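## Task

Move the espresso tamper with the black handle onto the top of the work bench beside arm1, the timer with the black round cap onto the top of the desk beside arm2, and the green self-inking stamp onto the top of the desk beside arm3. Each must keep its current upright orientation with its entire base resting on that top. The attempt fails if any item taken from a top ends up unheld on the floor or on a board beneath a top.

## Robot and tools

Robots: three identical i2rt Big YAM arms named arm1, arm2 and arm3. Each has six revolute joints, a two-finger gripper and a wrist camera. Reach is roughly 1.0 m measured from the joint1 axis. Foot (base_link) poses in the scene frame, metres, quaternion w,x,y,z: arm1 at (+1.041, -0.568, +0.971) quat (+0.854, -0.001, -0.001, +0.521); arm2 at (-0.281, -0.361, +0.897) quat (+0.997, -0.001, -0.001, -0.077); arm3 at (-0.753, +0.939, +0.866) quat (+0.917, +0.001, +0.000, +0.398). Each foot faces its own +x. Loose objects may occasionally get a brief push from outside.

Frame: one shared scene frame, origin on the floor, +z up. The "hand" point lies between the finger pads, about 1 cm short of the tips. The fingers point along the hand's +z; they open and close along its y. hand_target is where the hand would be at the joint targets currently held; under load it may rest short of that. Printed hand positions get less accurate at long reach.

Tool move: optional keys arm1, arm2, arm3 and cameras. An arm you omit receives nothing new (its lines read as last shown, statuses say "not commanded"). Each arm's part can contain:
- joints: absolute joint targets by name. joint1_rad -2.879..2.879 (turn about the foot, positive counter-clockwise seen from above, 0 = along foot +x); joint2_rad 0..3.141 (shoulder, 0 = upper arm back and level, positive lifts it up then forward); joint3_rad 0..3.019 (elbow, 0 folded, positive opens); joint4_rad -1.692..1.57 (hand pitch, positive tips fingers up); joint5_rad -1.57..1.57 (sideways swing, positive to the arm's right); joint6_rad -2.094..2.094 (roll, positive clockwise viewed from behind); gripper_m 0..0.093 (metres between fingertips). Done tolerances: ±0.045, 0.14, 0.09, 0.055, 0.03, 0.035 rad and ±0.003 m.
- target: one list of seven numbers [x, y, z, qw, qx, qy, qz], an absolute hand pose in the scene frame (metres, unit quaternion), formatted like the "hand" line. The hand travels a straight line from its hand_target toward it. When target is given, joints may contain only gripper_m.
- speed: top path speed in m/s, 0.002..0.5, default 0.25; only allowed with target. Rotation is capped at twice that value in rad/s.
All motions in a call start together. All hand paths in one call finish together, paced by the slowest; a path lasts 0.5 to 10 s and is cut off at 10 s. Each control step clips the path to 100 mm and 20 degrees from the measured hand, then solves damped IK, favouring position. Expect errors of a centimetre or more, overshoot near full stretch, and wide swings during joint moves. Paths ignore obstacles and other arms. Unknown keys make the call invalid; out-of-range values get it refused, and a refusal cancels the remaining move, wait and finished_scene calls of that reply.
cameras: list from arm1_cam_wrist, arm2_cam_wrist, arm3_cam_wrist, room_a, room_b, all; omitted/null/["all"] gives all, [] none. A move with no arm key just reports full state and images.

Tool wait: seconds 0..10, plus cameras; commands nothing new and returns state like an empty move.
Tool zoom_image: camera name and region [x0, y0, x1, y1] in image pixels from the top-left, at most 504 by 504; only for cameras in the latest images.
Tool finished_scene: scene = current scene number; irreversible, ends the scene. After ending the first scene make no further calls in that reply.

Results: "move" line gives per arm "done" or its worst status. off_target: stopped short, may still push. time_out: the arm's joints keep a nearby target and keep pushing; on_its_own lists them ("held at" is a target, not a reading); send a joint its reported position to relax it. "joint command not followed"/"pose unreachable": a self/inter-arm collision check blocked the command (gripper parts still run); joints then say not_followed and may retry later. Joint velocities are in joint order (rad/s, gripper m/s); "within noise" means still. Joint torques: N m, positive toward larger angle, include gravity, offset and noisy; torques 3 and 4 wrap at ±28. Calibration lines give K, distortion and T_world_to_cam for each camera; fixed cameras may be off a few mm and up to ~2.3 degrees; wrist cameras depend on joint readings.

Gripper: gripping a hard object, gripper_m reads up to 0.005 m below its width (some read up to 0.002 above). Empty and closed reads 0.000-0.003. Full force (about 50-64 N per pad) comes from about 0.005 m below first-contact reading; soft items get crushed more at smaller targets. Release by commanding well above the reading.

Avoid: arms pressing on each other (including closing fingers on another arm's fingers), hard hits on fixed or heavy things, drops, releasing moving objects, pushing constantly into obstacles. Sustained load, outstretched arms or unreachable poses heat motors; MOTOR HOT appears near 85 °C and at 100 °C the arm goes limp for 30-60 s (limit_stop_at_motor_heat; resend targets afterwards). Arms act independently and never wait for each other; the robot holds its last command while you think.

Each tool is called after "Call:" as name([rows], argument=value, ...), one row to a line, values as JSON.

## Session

Call:
move()

Call:
zoom_image(camera="room_b", region=[350, 130, 490, 270])

Call:
zoom_image(camera="room_b", region=[320, 340, 480, 500])

Call:
zoom_image(camera="room_a", region=[0, 320, 150, 470])

Call:
zoom_image(camera="room_a", region=[250, 140, 400, 290])

Call:
zoom_image(camera="room_a", region=[330, 240, 450, 360])

Scene clock: 0.00 s.
Joint torques (N m): no reading
Heat: arm1: hottest joint3_rad 38 °C; arm2: hottest joint1_rad 36 °C; arm3: hottest joint3_rad 43 °C.
Joint velocities: within noise
arm1.joint_positions: joint1_rad=+0.529 joint2_rad=+0.410 joint3_rad=+1.662 joint4_rad=-1.375 joint5_rad=-0.039 joint6_rad=+0.062 gripper_m=+0.09396
arm1.joint_status: not commanded
arm1.hand: x=+1.0295 y=-0.5002 z=+1.6467 quat_wxyz=(-0.430, +0.537, -0.522, -0.504) (m; scene frame)
arm1.hand_target: x=+1.0297 y=-0.5039 z=+1.6536 quat_wxyz=(-0.434, +0.533, -0.518, -0.509) (m; scene frame)
arm1.hand_status: not commanded
arm2.joint_positions: joint1_rad=-0.108 joint2_rad=+0.538 joint3_rad=+1.526 joint4_rad=-1.164 joint5_rad=+0.207 joint6_rad=-0.013 gripper_m=+0.09396
arm2.joint_status: not commanded
arm2.hand: x=-0.1145 y=-0.4425 z=+1.5566 quat_wxyz=(-0.622, -0.160, -0.748, +0.167) (m; scene frame)
arm2.hand_target: x=-0.1194 y=-0.4412 z=+1.5690 quat_wxyz=(-0.633, -0.160, -0.738, +0.167) (m; scene frame)
arm2.hand_status: not commanded
arm3.joint_positions: joint1_rad=+0.550 joint2_rad=+0.275 joint3_rad=+1.338 joint4_rad=-1.240 joint5_rad=-0.044 joint6_rad=-0.298 gripper_m=+0.09396
arm3.joint_status: not commanded
arm3.hand: x=-0.7380 y=+1.0429 z=+1.4552 quat_wxyz=(-0.543, +0.576, -0.505, -0.343) (m; scene frame)
arm3.hand_target: x=-0.7389 y=+1.0385 z=+1.4658 quat_wxyz=(-0.552, +0.570, -0.500, -0.348) (m; scene frame)
arm3.hand_status: not commanded
pictures: arm1_cam_wrist, arm2_cam_wrist, arm3_cam_wrist, room_a, room_b
camera_calibration:
arm1_cam_wrist: T_world_to_cam=[[0.995515, 0.0748895, -0.0578112, -0.893128], [0.00880492, -0.681752, -0.73153, 0.856627], [-0.0941969, 0.72774, -0.679354, 1.70289], [0, 0, 0, 1]] pos_world=[1.04199, -0.588371, 1.73188]
arm2_cam_wrist: T_world_to_cam=[[-0.44244, -0.895406, 0.049939, -0.525215], [-0.66098, 0.287957, -0.692954, 1.132], [0.606095, -0.3396, -0.71925, 1.15918], [0, 0, 0, 1]] pos_world=[-0.186717, -0.402594, 1.64439]
arm3_cam_wrist: T_world_to_cam=[[0.955864, -0.0935565, 0.278517, 0.397835], [0.12019, -0.740493, -0.661229, 1.8267], [0.268102, 0.66552, -0.696566, 0.64208], [0, 0, 0, 1]] pos_world=[-0.771972, 0.962562, 1.54432]

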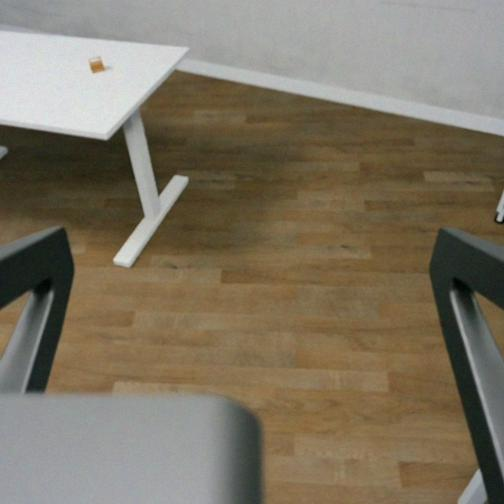

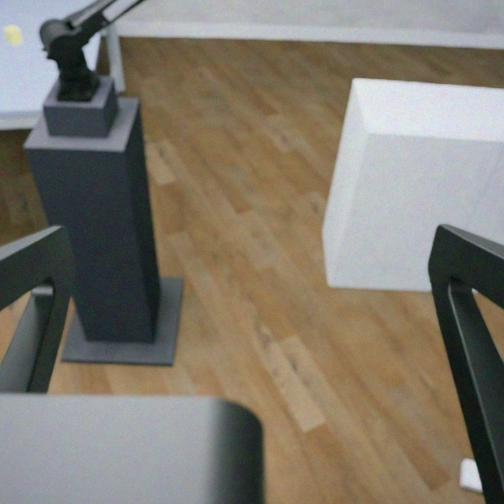

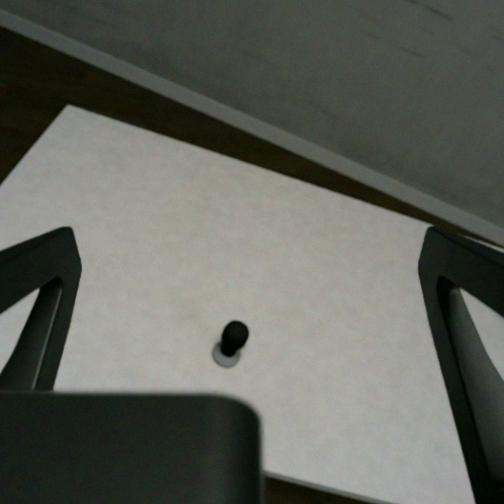

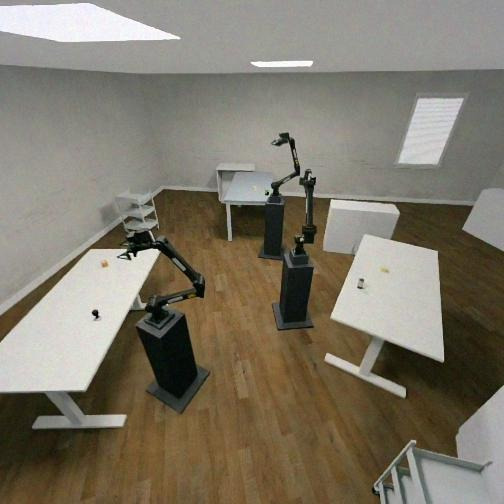

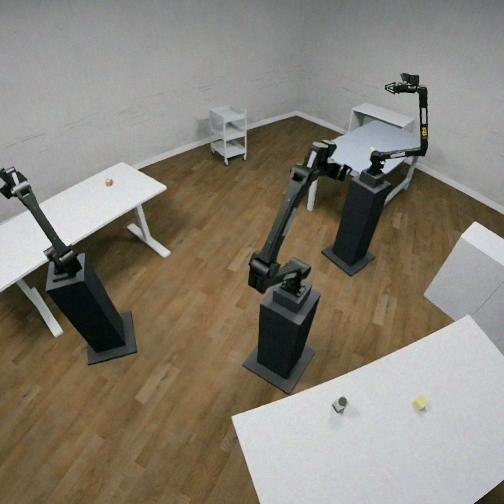

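Scaled by 3.600 from the camera's 504x504 image, which has a finer 720x720 frame.

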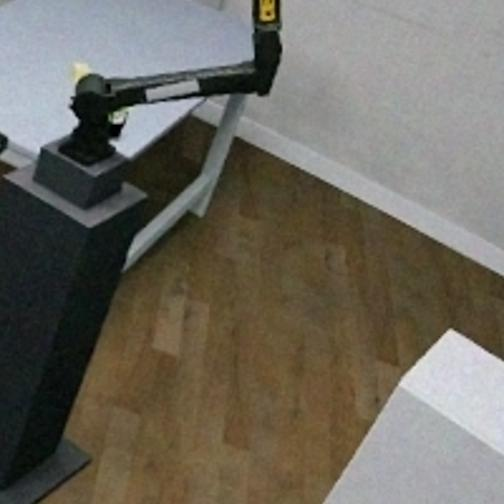

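Scaled by 3.150 from the camera's 504x504 image, which has a finer 720x720 frame.

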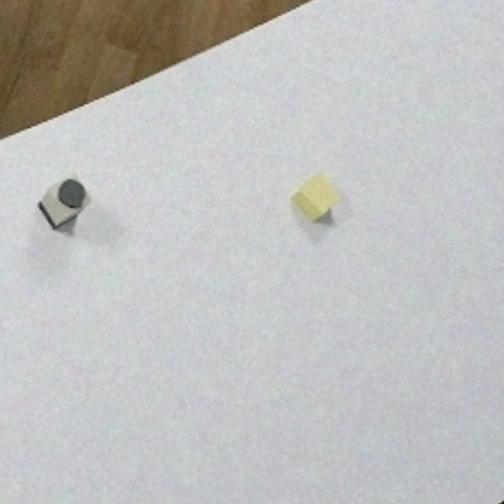

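Scaled by 3.360 from the camera's 504x504 image, which has a finer 720x720 frame.

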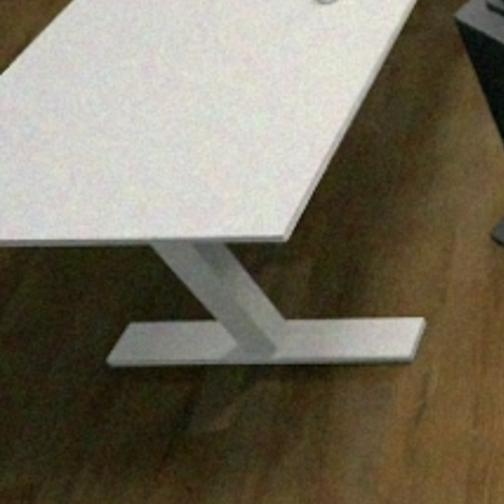

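Scaled by 3.360 from the camera's 504x504 image, which has a finer 720x720 frame.

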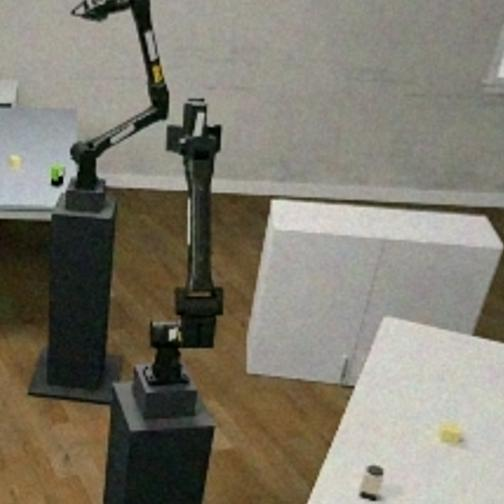

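Scaled by 4.200 from the camera's 504x504 image, which has a finer 720x720 frame.

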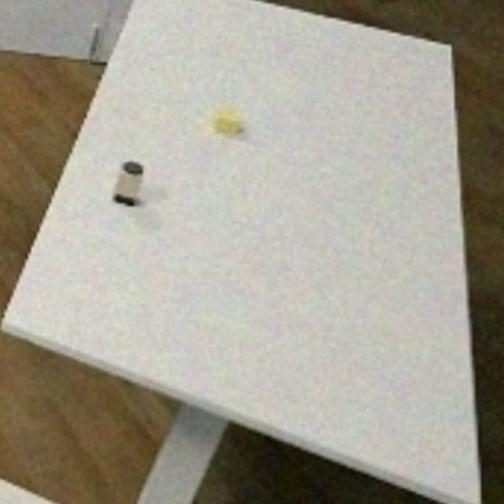

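Call:
move(arm1={"joints":{"joint1_rad":-1.2,"joint2_rad":1.6,"joint3_rad":1.1,"joint4_rad":-0.72,"joint5_rad":0,"joint6_rad":0}}, arm3={"joints":{"joint1_rad":0.337,"joint2_rad":1.6,"joint3_rad":1.05,"joint4_rad":-0.67,"joint5_rad":0,"joint6_rad":0}}, arm2={"joints":{"joint1_rad":2.073,"joint2_rad":1.88,"joint3_rad":0.69,"joint4_rad":1.17,"joint5_rad":0,"joint6_rad":0}})

Call:
zoom_image(camera="arm3_cam_wrist", region=[150, 0, 350, 200])

Scene clock: 42.67 s.
Joint torques (N m): arm1=[-1.38 -15.38 7.41 1.26 -0.01 -0.1] | arm2=[0.79 -14.21 5.23 2.85 -0.13 0.21] | arm3=[-2.02 -10.34 7.56 1.58 0.04 0.09]
Heat: arm1: hottest joint3_rad 39 °C; arm2: hottest joint1_rad 36 °C; arm3: hottest joint3_rad 47 °C.
move: arm1 done; arm2 done; arm3 done
Joint velocities: within noise
arm1.joint_positions: joint1_rad=-1.200 joint2_rad=+1.597 joint3_rad=+1.097 joint4_rad=-0.734 joint5_rad=+0.001 joint6_rad=+0.010 gripper_m=+0.09397
arm1.joint_status: all done
arm1.hand: x=+1.5545 y=-0.6218 z=+1.0616 quat_wxyz=(-0.168, -0.056, -0.984, +0.009) (m; scene frame)
arm1.hand_target: x=+1.5591 y=-0.6220 z=+1.0628 quat_wxyz=(-0.175, -0.051, -0.983, +0.010) (m; scene frame)
arm1.hand_status: not commanded
arm2.joint_positions: joint1_rad=+2.068 joint2_rad=+1.873 joint3_rad=+0.694 joint4_rad=+1.149 joint5_rad=+0.001 joint6_rad=-0.012 gripper_m=+0.09398
arm2.joint_status: all done
arm2.hand: x=-0.4793 y=+0.1981 z=+1.0074 quat_wxyz=(-0.405, +0.589, -0.411, -0.566) (m; scene frame)
arm2.hand_target: x=-0.4816 y=+0.1959 z=+1.0074 quat_wxyz=(-0.402, +0.585, -0.410, -0.573) (m; scene frame)
arm2.hand_status: not commanded
arm3.joint_positions: joint1_rad=+0.346 joint2_rad=+1.600 joint3_rad=+1.046 joint4_rad=-0.684 joint5_rad=-0.003 joint6_rad=-0.007 gripper_m=+0.09396
arm3.joint_status: all done
arm3.hand: x=-0.5532 y=+1.4049 z=+0.9387 quat_wxyz=(-0.138, +0.546, -0.821, -0.093) (m; scene frame)
arm3.hand_target: x=-0.5463 y=+1.4073 z=+0.9415 quat_wxyz=(-0.146, +0.538, -0.825, -0.097) (m; scene frame)
arm3.hand_status: not commanded
pictures: arm1_cam_wrist, arm2_cam_wrist, arm3_cam_wrist, room_a, room_b
camera_calibration:
arm1_cam_wrist: T_world_to_cam=[[-0.111481, -0.993705, 0.0110508, -0.457224], [-0.953318, 0.110077, 0.281192, 1.25392], [-0.280638, 0.0208125, -0.959588, 1.59104], [0, 0, 0, 1]] pos_world=[1.59092, -0.625487, 1.17921]
arm2_cam_wrist: T_world_to_cam=[[0.940143, 0.340534, 0.012922, 0.369615], [0.219653, -0.576553, -0.786981, 1.014], [-0.260544, 0.742714, -0.616841, 0.469865], [0, 0, 0, 1]] pos_world=[-0.447799, 0.109783, 1.08306]
arm3_cam_wrist: T_world_to_cam=[[0.923137, -0.384342, -0.00990756, 1.06013], [-0.365412, -0.8851, 0.288222, 0.774381], [-0.119545, -0.262449, -0.957512, 1.32602], [0, 0, 0, 1]] pos_world=[-0.537157, 1.44087, 1.05699]

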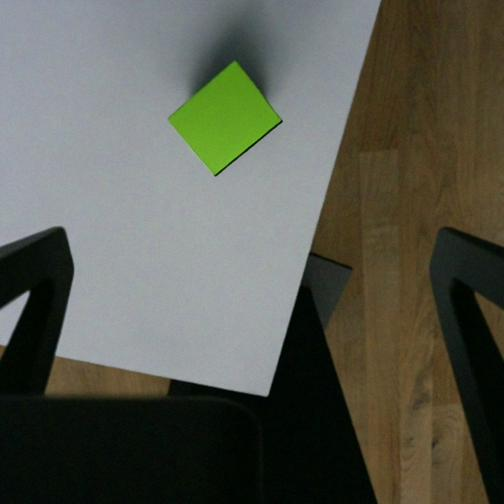

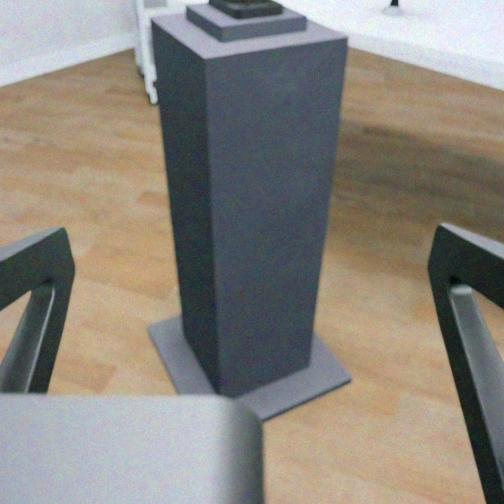

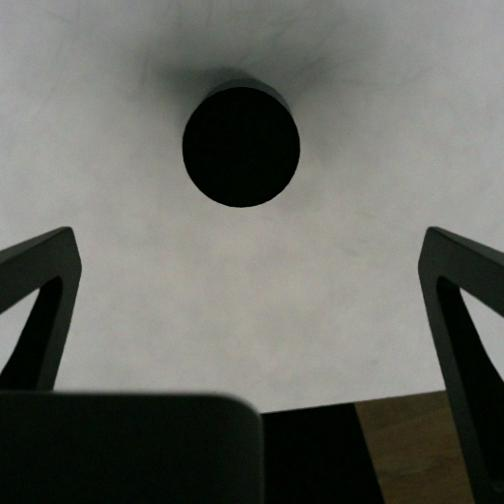

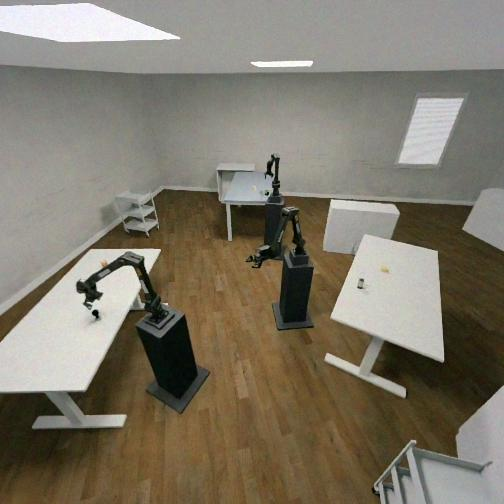

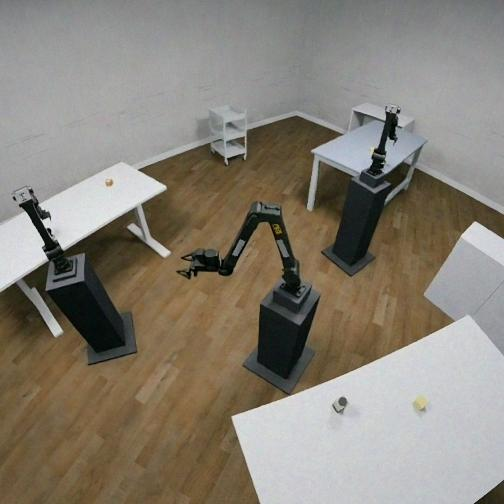

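Scaled by 2.520 from the camera's 504x504 image, which has a finer 720x720 frame.

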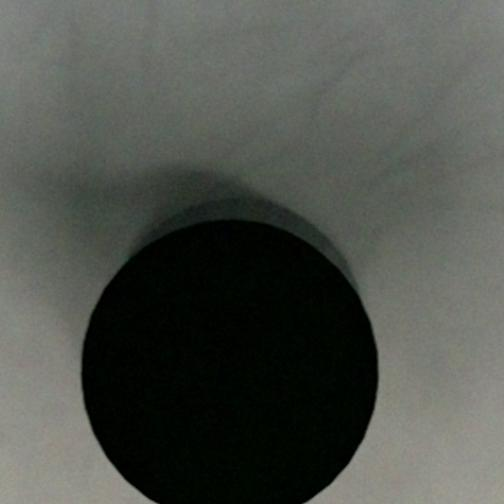

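Call:
move(arm3={"target":[-0.548,1.430,0.855,0.1444,-0.5464,0.8194,0.0963],"speed":0.12}, arm1={"joints":{"joint1_rad":1.89}}, cameras=["arm3_cam_wrist","room_a"])

Call:
zoom_image(camera="room_a", region=[60, 260, 140, 340])

Scene clock: 114.93 s.
Joint torques (N m): arm1=[-1.67 -16.26 7.36 0.68 0.09 -0.09] | arm2=[-0.32 -13.98 5.41 2.91 -0.12 0.22] | arm3=[-0.38 -11.05 6.43 1.68 0.07 0.08]
Heat: arm1: hottest joint3_rad 41 °C; arm2: hottest joint2_rad 38 °C; arm3: hottest joint3_rad 49 °C.
move: arm1 done; arm3 done
Joint velocities: within noise
arm1.joint_positions: joint1_rad=+1.891 joint2_rad=+1.607 joint3_rad=+1.097 joint4_rad=-0.717 joint5_rad=-0.001 joint6_rad=+0.010 gripper_m=+0.09400
arm1.joint_status: all done
arm1.hand: x=+0.5265 y=-0.4874 z=+1.0557 quat_wxyz=(-0.011, +0.982, -0.081, -0.169) (m; scene frame)
arm1.hand_target: x=+0.5257 y=-0.4864 z=+1.0605 quat_wxyz=(-0.013, +0.982, -0.077, -0.173) (m; scene frame)
arm1.hand_status: not commanded
arm2: as last shown
arm2.joint_positions: joint1_rad=+2.068 joint2_rad=+1.873 joint3_rad=+0.694 joint4_rad=+1.150 joint5_rad=+0.001 joint6_rad=-0.012 gripper_m=+0.09398
arm2.hand: x=-0.4793 y=+0.1981 z=+1.0076 quat_wxyz=(-0.405, +0.589, -0.411, -0.566) (m; scene frame)
arm3.joint_positions: joint1_rad=+0.347 joint2_rad=+1.783 joint3_rad=+1.027 joint4_rad=-0.476 joint5_rad=-0.002 joint6_rad=-0.007 gripper_m=+0.09396
arm3.joint_status: not commanded
arm3.hand: x=-0.5452 y=+1.4249 z=+0.8572 quat_wxyz=(-0.140, +0.546, -0.821, -0.094) (m; scene frame)
arm3.hand_target: x=-0.5480 y=+1.4299 z=+0.8551 quat_wxyz=(-0.144, +0.546, -0.819, -0.096) (m; scene frame)
arm3.hand_status: done (0.006 m and 0.5 deg from the pose sent, 0.088 m and 0.9 deg at the start)
pictures: arm3_cam_wrist, room_a
camera_calibration:
arm3_cam_wrist: T_world_to_cam=[[0.923394, -0.383762, -0.00835329, 1.05757], [-0.36589, -0.886553, 0.283105, 0.824717], [-0.116051, -0.258361, -0.959053, 1.25159], [0, 0, 0, 1]] pos_world=[-0.529554, 1.46037, 0.975693]

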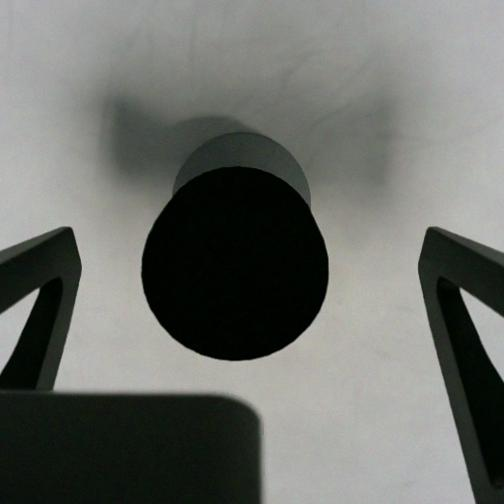

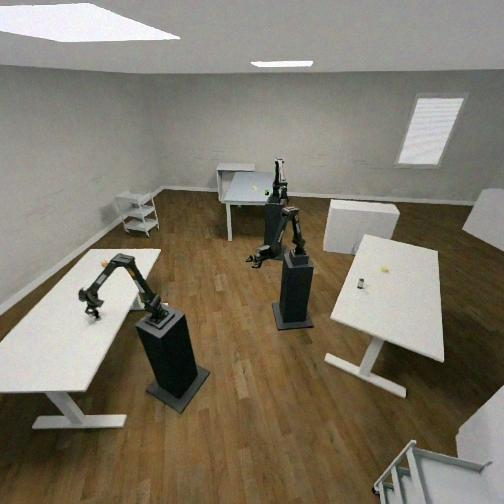

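Scaled by 6.300 from the camera's 504x504 image, which has a finer 720x720 frame.

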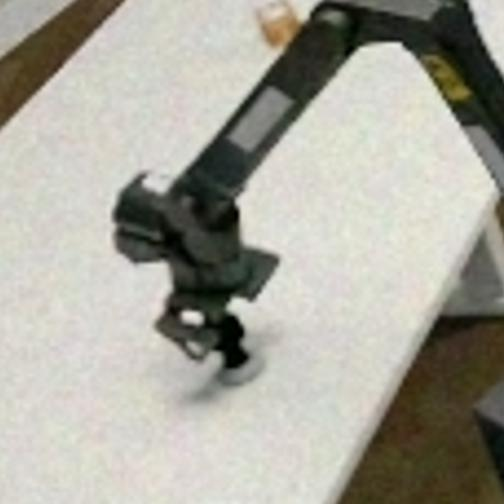

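Call:
move(arm3={"joints":{"gripper_m":0.036}}, cameras=["arm3_cam_wrist"])

Call:
move(arm3={"target":[-0.565,1.385,1.06,0.1444,-0.5464,0.8194,0.0963]}, cameras=["arm3_cam_wrist"])

Call:
move(arm3={"joints":{"joint1_rad":-2.041}})

Call:
zoom_image(camera="arm2_cam_wrist", region=[150, 0, 350, 200])

Scene clock: 131.57 s.
Joint torques (N m): arm1=[-1.44 -16.38 7.38 0.68 0.07 -0.1] | arm2=[0.32 -14.39 5.24 2.89 -0.1 0.19] | arm3=[-0.73 -11.11 6.42 1.66 0.05 0.08]
Heat: arm1: hottest joint3_rad 42 °C; arm2: hottest joint2_rad 39 °C; arm3: hottest joint3_rad 48 °C.
move: arm3 off_target
Joint velocities: within noise
arm1, arm2: as last shown
arm3.joint_positions: joint1_rad=+0.349 joint2_rad=+1.783 joint3_rad=+1.027 joint4_rad=-0.476 joint5_rad=-0.001 joint6_rad=-0.007 gripper_m=+0.04464
arm3.joint_status: gripper_m off_target (ended at +0.04467, target +0.03600)
arm3.hand: x=-0.5461 y=+1.4253 z=+0.8572 quat_wxyz=(-0.140, +0.546, -0.820, -0.094) (m; scene frame)
arm3.hand_target: x=-0.5481 y=+1.4298 z=+0.8551 quat_wxyz=(-0.144, +0.546, -0.819, -0.096) (m; scene frame)
arm3.hand_status: not commanded
pictures: arm3_cam_wrist
camera_calibration:
arm3_cam_wrist: T_world_to_cam=[[0.923931, -0.38247, -0.00820702, 1.0569], [-0.364688, -0.887049, 0.283101, 0.826073], [-0.115558, -0.258573, -0.959055, 1.25215], [0, 0, 0, 1]] pos_world=[-0.530553, 1.46077, 0.975693]

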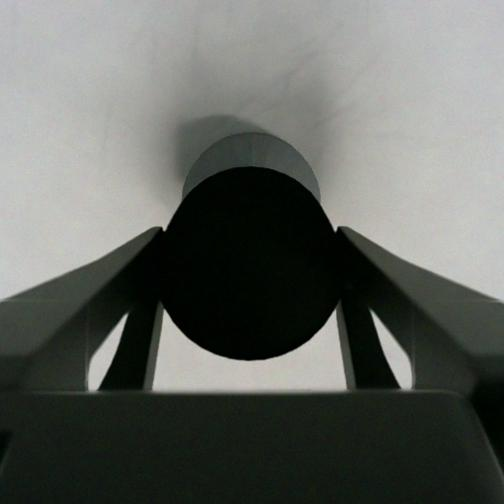

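Scene clock: 133.33 s.
Joint torques (N m): arm1=[-1.38 -16.26 7.34 0.68 0.06 -0.09] | arm2=[0.73 -13.98 5.34 2.91 -0.08 0.18] | arm3=[-0.91 -10.52 13.67 0.69 0 0.04]
Heat: arm1: hottest joint3_rad 42 °C; arm2: hottest joint2_rad 39 °C; arm3: hottest joint3_rad 48 °C.
move: arm3 off_target
Joint velocities: within noise
arm1, arm2: as last shown
arm3.joint_positions: joint1_rad=+0.349 joint2_rad=+1.427 joint3_rad=+1.086 joint4_rad=-0.984 joint5_rad=-0.001 joint6_rad=-0.007 gripper_m=+0.04464
arm3.joint_status: not commanded
arm3.hand: x=-0.5745 y=+1.3576 z=+1.0137 quat_wxyz=(-0.102, +0.550, -0.826, -0.069) (m; scene frame)
arm3.hand_target: x=-0.5663 y=+1.3819 z=+1.0605 quat_wxyz=(-0.145, +0.546, -0.819, -0.097) (m; scene frame)
arm3.hand_status: off_target (0.055 m and 5.8 deg from the pose sent, 0.208 m and 0.5 deg at the start)
pictures: arm3_cam_wrist
camera_calibration:
arm3_cam_wrist: T_world_to_cam=[[0.923716, -0.382971, -0.00901228, 1.05981], [-0.35267, -0.859345, 0.370338, 0.592181], [-0.149574, -0.338909, -0.928853, 1.44036], [0, 0, 0, 1]] pos_world=[-0.554678, 1.40292, 1.12813]

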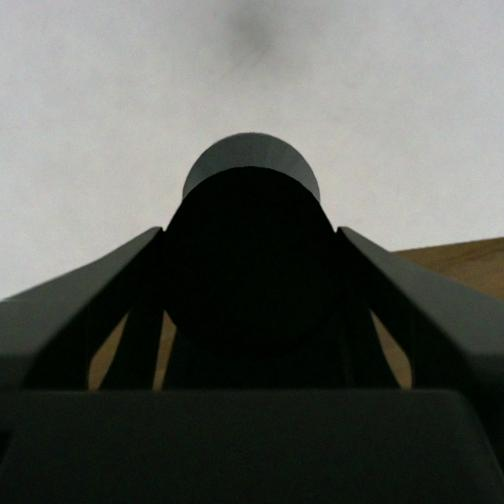

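Scene clock: 135.57 s.
Joint torques (N m): arm1=[-1.49 -16.26 7.38 0.69 0.07 -0.09] | arm2=[0.79 -14.56 5.35 2.96 -0.1 0.22] | arm3=[-1.26 -10.75 11.86 0.76 -0.22 0.05]
Heat: arm1: hottest joint3_rad 42 °C; arm2: hottest joint2_rad 39 °C; arm3: hottest joint3_rad 49 °C.
move: arm3 done
Joint velocities: within noise
arm1, arm2: as last shown
arm3.joint_positions: joint1_rad=-2.041 joint2_rad=+1.427 joint3_rad=+1.112 joint4_rad=-0.984 joint5_rad=+0.004 joint6_rad=-0.007 gripper_m=+0.04466
arm3.joint_status: all done
arm3.hand: x=-0.5954 y=+0.5022 z=+1.0228 quat_wxyz=(-0.108, -0.566, -0.814, +0.079) (m; scene frame)
arm3.hand_target: x=-0.5891 y=+0.4869 z=+1.0586 quat_wxyz=(-0.140, -0.564, -0.808, +0.100) (m; scene frame)
arm3.hand_status: not commanded
pictures: arm1_cam_wrist, arm2_cam_wrist, arm3_cam_wrist, room_a, room_b
camera_calibration:
arm1_cam_wrist: T_world_to_cam=[[0.160734, 0.986975, 0.00669533, 0.388431], [0.947517, -0.156201, 0.27895, -0.867427], [0.276362, -0.0384929, -0.960282, 0.972669], [0, 0, 0, 1]] pos_world=[0.490658, -0.481424, 1.1734]
arm2_cam_wrist: T_world_to_cam=[[0.940137, 0.340554, 0.0128771, 0.369692], [0.219437, -0.576005, -0.787442, 1.01437], [-0.260749, 0.743129, -0.616254, 0.469226], [0, 0, 0, 1]] pos_world=[-0.4478, 0.109686, 1.08316]
arm3_cam_wrist: T_world_to_cam=[[-0.937068, -0.349145, -0.000653748, -0.381722], [-0.327191, 0.877489, 0.350655, -0.990485], [-0.121856, 0.328802, -0.936504, 0.844796], [0, 0, 0, 1]] pos_world=[-0.578834, 0.458093, 1.13822]

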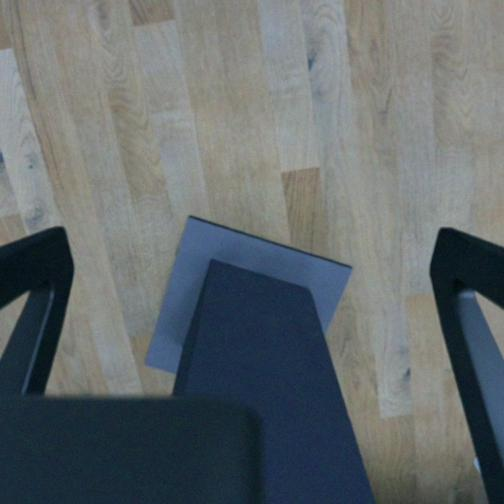

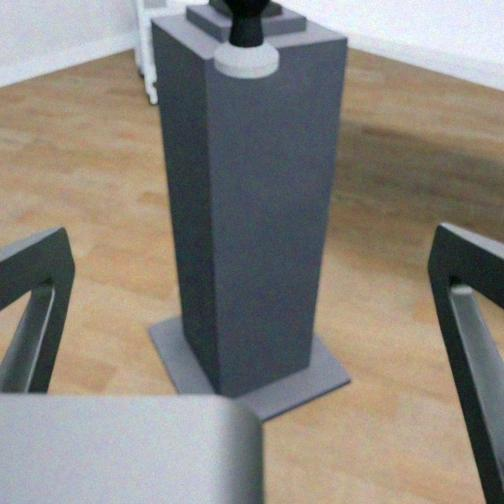

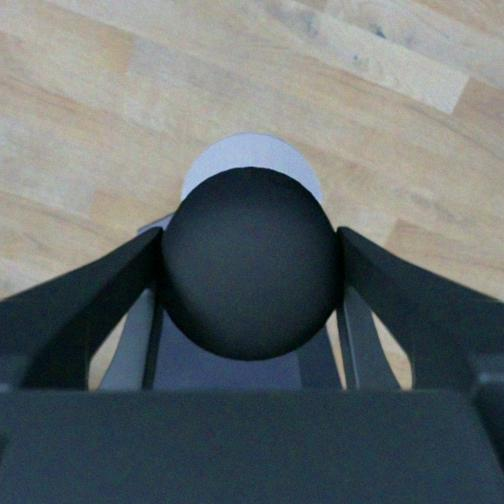

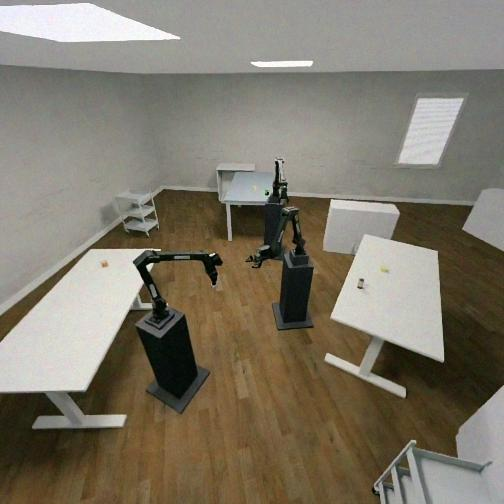

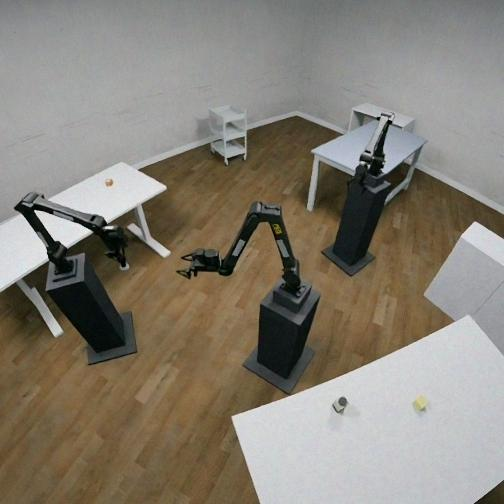

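Scaled by 2.520 from the camera's 504x504 image, which has a finer 720x720 frame.

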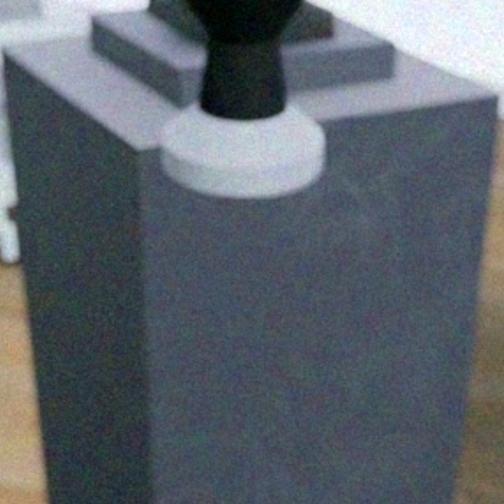

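Call:
move(arm3={"target":[-0.535,0.340,1.068,0.1598,0.5626,0.8035,-0.1119]}, cameras=["arm2_cam_wrist","arm3_cam_wrist"])

Call:
zoom_image(camera="arm2_cam_wrist", region=[150, 0, 350, 200])

Scene clock: 159.00 s.
Joint torques (N m): arm1=[-1.49 -16.32 7.36 0.68 0.07 -0.09] | arm2=[0.44 -14.04 5.41 2.97 -0.1 0.2] | arm3=[-1.26 -14.51 14.57 0.81 -0.25 0.07]
Heat: arm1: hottest joint3_rad 42 °C; arm2: hottest joint2_rad 39 °C; arm3: hottest joint3_rad 51 °C.
move: arm3 off_target
Joint velocities: within noise
arm1, arm2: as last shown
arm3.joint_positions: joint1_rad=-2.041 joint2_rad=+1.768 joint3_rad=+1.522 joint4_rad=-1.021 joint5_rad=+0.003 joint6_rad=-0.006 gripper_m=+0.04466
arm3.joint_status: not commanded
arm3.hand: x=-0.5464 y=+0.3680 z=+1.0235 quat_wxyz=(-0.121, -0.565, -0.811, +0.088) (m; scene frame)
arm3.hand_target: x=-0.5364 y=+0.3437 z=+1.0688 quat_wxyz=(-0.160, -0.562, -0.803, +0.112) (m; scene frame)
arm3.hand_status: off_target (0.054 m and 5.3 deg from the pose sent, 0.179 m and 7.1 deg at the start)
pictures: arm2_cam_wrist, arm3_cam_wrist
camera_calibration:
arm2_cam_wrist: T_world_to_cam=[[0.940137, 0.340554, 0.0128771, 0.369692], [0.219437, -0.576005, -0.787442, 1.01437], [-0.260749, 0.743129, -0.616254, 0.469226], [0, 0, 0, 1]] pos_world=[-0.4478, 0.109686, 1.08316]
arm3_cam_wrist: T_world_to_cam=[[-0.937165, -0.348883, -0.00164443, -0.38185], [-0.330976, 0.887553, 0.320477, -0.831891], [-0.110349, 0.300884, -0.947255, 0.923127], [0, 0, 0, 1]] pos_world=[-0.531326, 0.327373, 1.14041]

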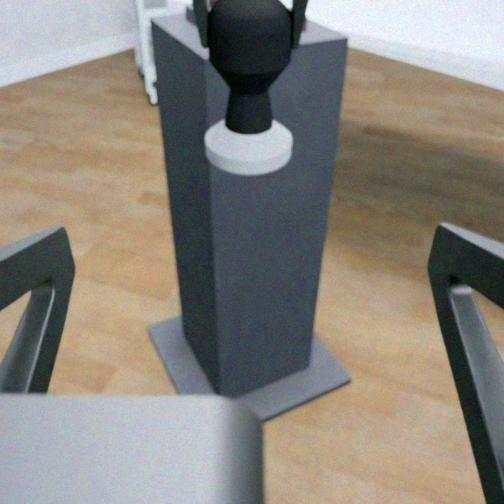

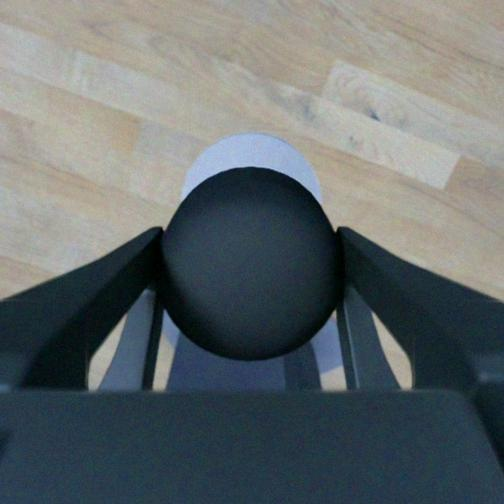

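Scaled by 2.520 from the camera's 504x504 image, which has a finer 720x720 frame.

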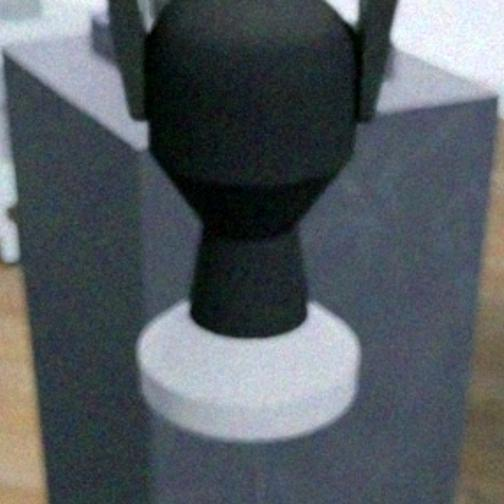

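Call:
move(arm2={"target":[-0.560,0.396,0.969,0.4056,-0.5793,0.4056,0.5793],"speed":0.15}, cameras=["arm2_cam_wrist","arm3_cam_wrist"])

Scene clock: 180.67 s.
Joint torques (N m): arm1=[-1.44 -16.32 7.39 0.69 0.06 -0.09] | arm2=[1.2 -21.07 12.19 1.74 0.08 0.23] | arm3=[-1.26 -14.62 14.54 0.8 -0.24 0.08]
Heat: arm1: hottest joint3_rad 42 °C; arm2: hottest joint2_rad 39 °C; arm3: hottest joint3_rad 56 °C.
move: arm2 off_target
Joint velocities: within noise
arm1: as last shown
arm2.joint_positions: joint1_rad=+2.070 joint2_rad=+2.268 joint3_rad=+1.327 joint4_rad=+0.911 joint5_rad=+0.003 joint6_rad=-0.011 gripper_m=+0.09398
arm2.joint_status: not commanded
arm2.hand: x=-0.5466 y=+0.3830 z=+0.9566 quat_wxyz=(-0.404, +0.589, -0.411, -0.566) (m; scene frame)
arm2.hand_target: x=-0.5594 y=+0.3944 z=+0.9693 quat_wxyz=(-0.405, +0.579, -0.406, -0.579) (m; scene frame)
arm2.hand_status: off_target (0.022 m and 2.0 deg from the pose sent, 0.217 m and 2.0 deg at the start)
arm3.joint_positions: joint1_rad=-2.041 joint2_rad=+1.768 joint3_rad=+1.522 joint4_rad=-1.022 joint5_rad=+0.003 joint6_rad=-0.006 gripper_m=+0.04466
arm3.joint_status: not commanded
arm3.hand: x=-0.5464 y=+0.3681 z=+1.0235 quat_wxyz=(-0.121, -0.565, -0.811, +0.088) (m; scene frame)
arm3.hand_target: x=-0.5364 y=+0.3438 z=+1.0686 quat_wxyz=(-0.160, -0.562, -0.803, +0.112) (m; scene frame)
arm3.hand_status: not commanded
pictures: arm2_cam_wrist, arm3_cam_wrist
camera_calibration:
arm2_cam_wrist: T_world_to_cam=[[0.940009, 0.340917, 0.0126029, 0.370633], [0.219751, -0.576834, -0.786748, 1.09536], [-0.260946, 0.742319, -0.617146, 0.283978], [0, 0, 0, 1]] pos_world=[-0.515001, 0.294682, 1.03235]
arm3_cam_wrist: T_world_to_cam=[[-0.937186, -0.348827, -0.00163614, -0.381854], [-0.330884, 0.887474, 0.32079, -0.832263], [-0.110448, 0.301181, -0.947149, 0.922826], [0, 0, 0, 1]] pos_world=[-0.531326, 0.327473, 1.14041]

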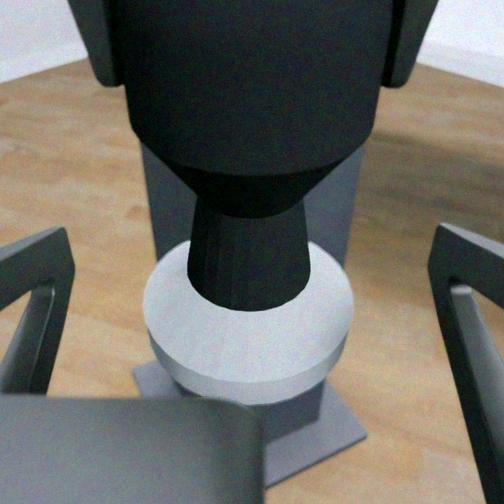

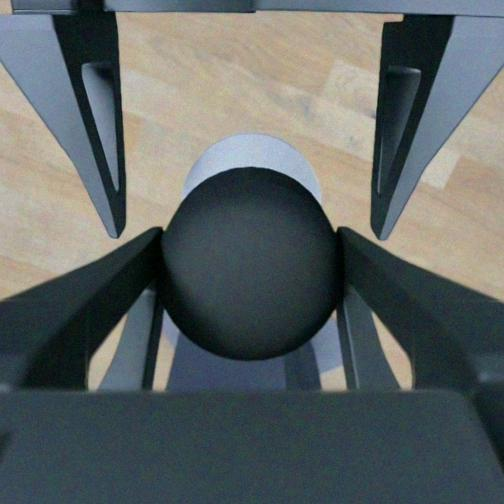

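Call:
move(arm2={"joints":{"gripper_m":0.014}}, cameras=["arm2_cam_wrist","arm3_cam_wrist"])

Scene clock: 189.00 s.
Joint torques (N m): arm1=[-1.44 -16.38 7.36 0.66 0.07 -0.1] | arm2=[1.03 -20.95 12.07 1.73 0.06 0.15] | arm3=[-1.32 -14.56 14.53 0.77 -0.13 0.06]
Heat: arm1: hottest joint3_rad 42 °C; arm2: hottest joint2_rad 39 °C; arm3: hottest joint3_rad 58 °C.
move: arm2 off_target
Joint velocities: within noise
arm1: as last shown
arm2.joint_positions: joint1_rad=+2.070 joint2_rad=+2.268 joint3_rad=+1.327 joint4_rad=+0.910 joint5_rad=+0.003 joint6_rad=-0.011 gripper_m=+0.05002
arm2.joint_status: gripper_m off_target (ended at +0.05005, target +0.01400)
arm2.hand: x=-0.5466 y=+0.3831 z=+0.9566 quat_wxyz=(-0.404, +0.589, -0.411, -0.566) (m; scene frame)
arm2.hand_target: x=-0.5594 y=+0.3945 z=+0.9695 quat_wxyz=(-0.405, +0.579, -0.406, -0.579) (m; scene frame)
arm2.hand_status: not commanded
arm3.joint_positions: joint1_rad=-2.041 joint2_rad=+1.768 joint3_rad=+1.522 joint4_rad=-1.022 joint5_rad=+0.000 joint6_rad=-0.006 gripper_m=+0.04466
arm3.joint_status: not commanded
arm3.hand: x=-0.5460 y=+0.3682 z=+1.0236 quat_wxyz=(-0.122, -0.565, -0.811, +0.087) (m; scene frame)
arm3.hand_target: x=-0.5365 y=+0.3437 z=+1.0687 quat_wxyz=(-0.160, -0.562, -0.803, +0.112) (m; scene frame)
arm3.hand_status: not commanded
pictures: arm2_cam_wrist, arm3_cam_wrist
camera_calibration:
arm2_cam_wrist: T_world_to_cam=[[0.940133, 0.34059, 0.0121865, 0.371155], [0.219337, -0.577295, -0.786525, 1.09516], [-0.260847, 0.742111, -0.617438, 0.284244], [0, 0, 0, 1]] pos_world=[-0.515001, 0.29488, 1.03235]
arm3_cam_wrist: T_world_to_cam=[[-0.937191, -0.348793, -0.0040972, -0.378965], [-0.331595, 0.887213, 0.320777, -0.832539], [-0.10825, 0.301988, -0.947146, 0.923831], [0, 0, 0, 1]] pos_world=[-0.531224, 0.327474, 1.14051]

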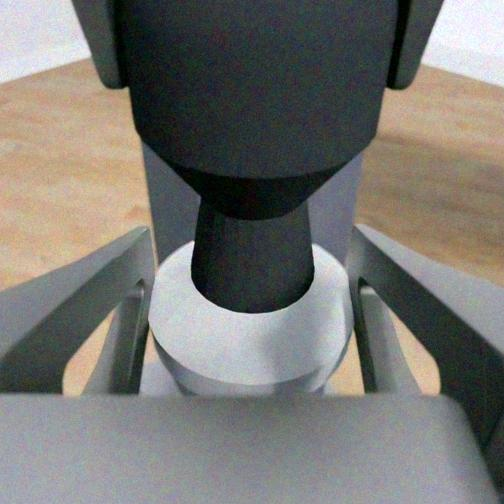

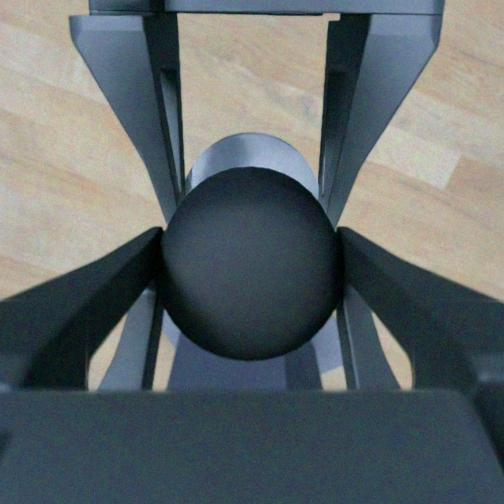

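Call:
move(arm3={"joints":{"gripper_m":0.08}}, cameras=["arm2_cam_wrist","arm3_cam_wrist"])

Call:
move(arm3={"target":[-0.550,0.38,1.18,0.1422,0.5649,0.8068,-0.0996]}, cameras=["arm2_cam_wrist","arm3_cam_wrist","room_b"])

Scene clock: 201.43 s.
Joint torques (N m): arm1=[-1.44 -16.32 7.36 0.66 0.07 -0.09] | arm2=[0.5 -24.82 11.56 2.61 0.02 0.2] | arm3=[-1.14 -14.8 12.66 0.88 -0.14 0.08]
Heat: arm1: hottest joint3_rad 42 °C; arm2: hottest joint2_rad 39 °C; arm3: hottest joint3_rad 60 °C.
move: arm3 done
Joint velocities: within noise
arm1: as last shown
arm2.joint_positions: joint1_rad=+2.070 joint2_rad=+2.309 joint3_rad=+1.327 joint4_rad=+0.890 joint5_rad=+0.003 joint6_rad=-0.011 gripper_m=+0.05002
arm2.joint_status: not commanded
arm2.hand: x=-0.5452 y=+0.3794 z=+0.9203 quat_wxyz=(-0.391, +0.607, -0.423, -0.548) (m; scene frame)
arm2.hand_target: x=-0.5594 y=+0.3944 z=+0.9694 quat_wxyz=(-0.405, +0.579, -0.406, -0.579) (m; scene frame)
arm2.hand_status: not commanded
arm3.joint_positions: joint1_rad=-2.041 joint2_rad=+1.768 joint3_rad=+1.550 joint4_rad=-1.022 joint5_rad=+0.000 joint6_rad=-0.006 gripper_m=+0.07994
arm3.joint_status: all done
arm3.hand: x=-0.5430 y=+0.3598 z=+1.0360 quat_wxyz=(-0.133, -0.564, -0.810, +0.095) (m; scene frame)
arm3.hand_target: x=-0.5365 y=+0.3438 z=+1.0686 quat_wxyz=(-0.160, -0.562, -0.803, +0.112) (m; scene frame)
arm3.hand_status: not commanded
pictures: arm2_cam_wrist, arm3_cam_wrist
camera_calibration:
arm2_cam_wrist: T_world_to_cam=[[0.939907, 0.341218, 0.012043, 0.371406], [0.235176, -0.62143, -0.74734, 1.05352], [-0.247522, 0.705262, -0.664333, 0.329363], [0, 0, 0, 1]] pos_world=[-0.515325, 0.295671, 1.00167]
arm3_cam_wrist: T_world_to_cam=[[-0.937156, -0.348889, -0.00387884, -0.379087], [-0.33447, 0.895147, 0.29469, -0.805456], [-0.099342, 0.277468, -0.955585, 0.960783], [0, 0, 0, 1]] pos_world=[-0.529218, 0.322156, 1.154]

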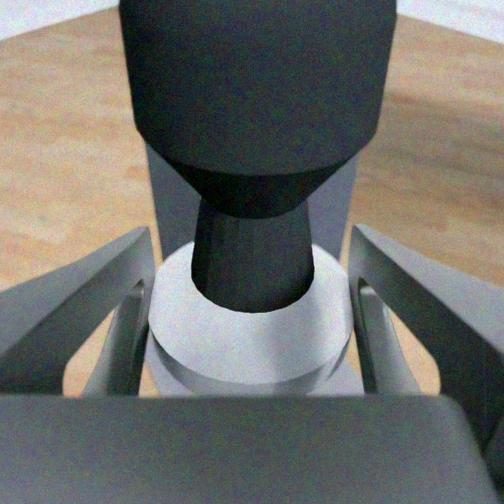

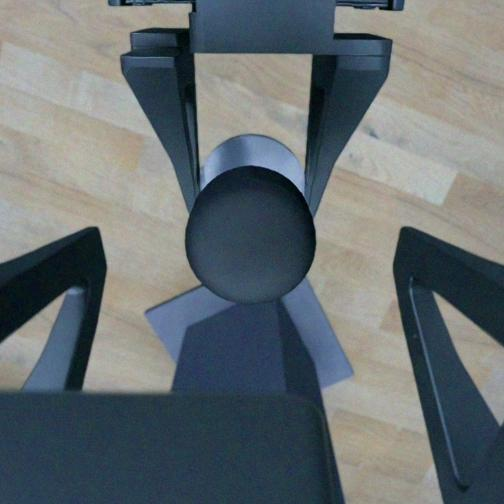

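Scene clock: 202.87 s.
Joint torques (N m): arm1=[-1.44 -16.38 7.36 0.68 0.06 -0.1] | arm2=[1.38 -25.11 11.78 2.71 0.07 0.15] | arm3=[-1.26 -12.51 13.23 0.64 -0.14 0.05]
Heat: arm1: hottest joint3_rad 42 °C; arm2: hottest joint2_rad 39 °C; arm3: hottest joint3_rad 60 °C.
move: arm3 off_target
Joint velocities: within noise
arm1.joint_positions: joint1_rad=+1.891 joint2_rad=+1.607 joint3_rad=+1.097 joint4_rad=-0.717 joint5_rad=-0.001 joint6_rad=+0.010 gripper_m=+0.09400
arm1.joint_status: not commanded
arm1.hand: x=+0.5265 y=-0.4874 z=+1.0557 quat_wxyz=(-0.011, +0.982, -0.081, -0.169) (m; scene frame)
arm1.hand_target: x=+0.5257 y=-0.4864 z=+1.0605 quat_wxyz=(-0.013, +0.982, -0.077, -0.173) (m; scene frame)
arm1.hand_status: not commanded
arm2: as last shown
arm3.joint_positions: joint1_rad=-2.041 joint2_rad=+1.666 joint3_rad=+1.733 joint4_rad=-1.335 joint5_rad=+0.000 joint6_rad=-0.006 gripper_m=+0.07996
arm3.joint_status: not commanded
arm3.hand: x=-0.5549 y=+0.3930 z=+1.1545 quat_wxyz=(-0.122, -0.565, -0.811, +0.086) (m; scene frame)
arm3.hand_target: x=-0.5506 y=+0.3814 z=+1.1798 quat_wxyz=(-0.143, -0.565, -0.807, +0.100) (m; scene frame)
arm3.hand_status: off_target (0.029 m and 2.8 deg from the pose sent, 0.146 m and 1.2 deg at the start; pose on its path clipped on 7 of 43 steps)
pictures: arm2_cam_wrist, arm3_cam_wrist, room_b
camera_calibration:
arm2_cam_wrist: T_world_to_cam=[[0.939907, 0.341218, 0.012043, 0.371406], [0.235176, -0.62143, -0.74734, 1.05352], [-0.247522, 0.705262, -0.664333, 0.329363], [0, 0, 0, 1]] pos_world=[-0.515325, 0.295671, 1.00167]
arm3_cam_wrist: T_world_to_cam=[[-0.937196, -0.348779, -0.00405468, -0.378123], [-0.331484, 0.886985, 0.32152, -0.900135], [-0.108543, 0.302671, -0.946894, 1.03859], [0, 0, 0, 1]] pos_world=[-0.540025, 0.352174, 1.27131]

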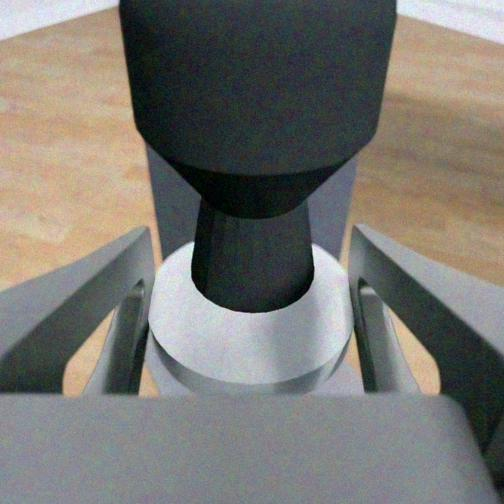

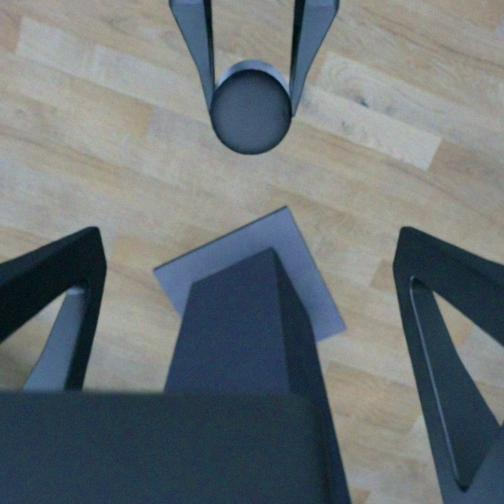

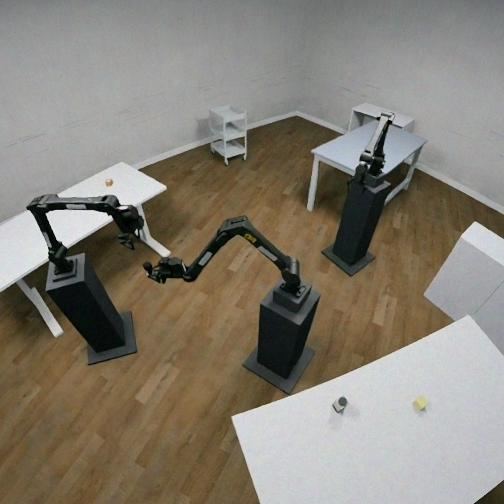

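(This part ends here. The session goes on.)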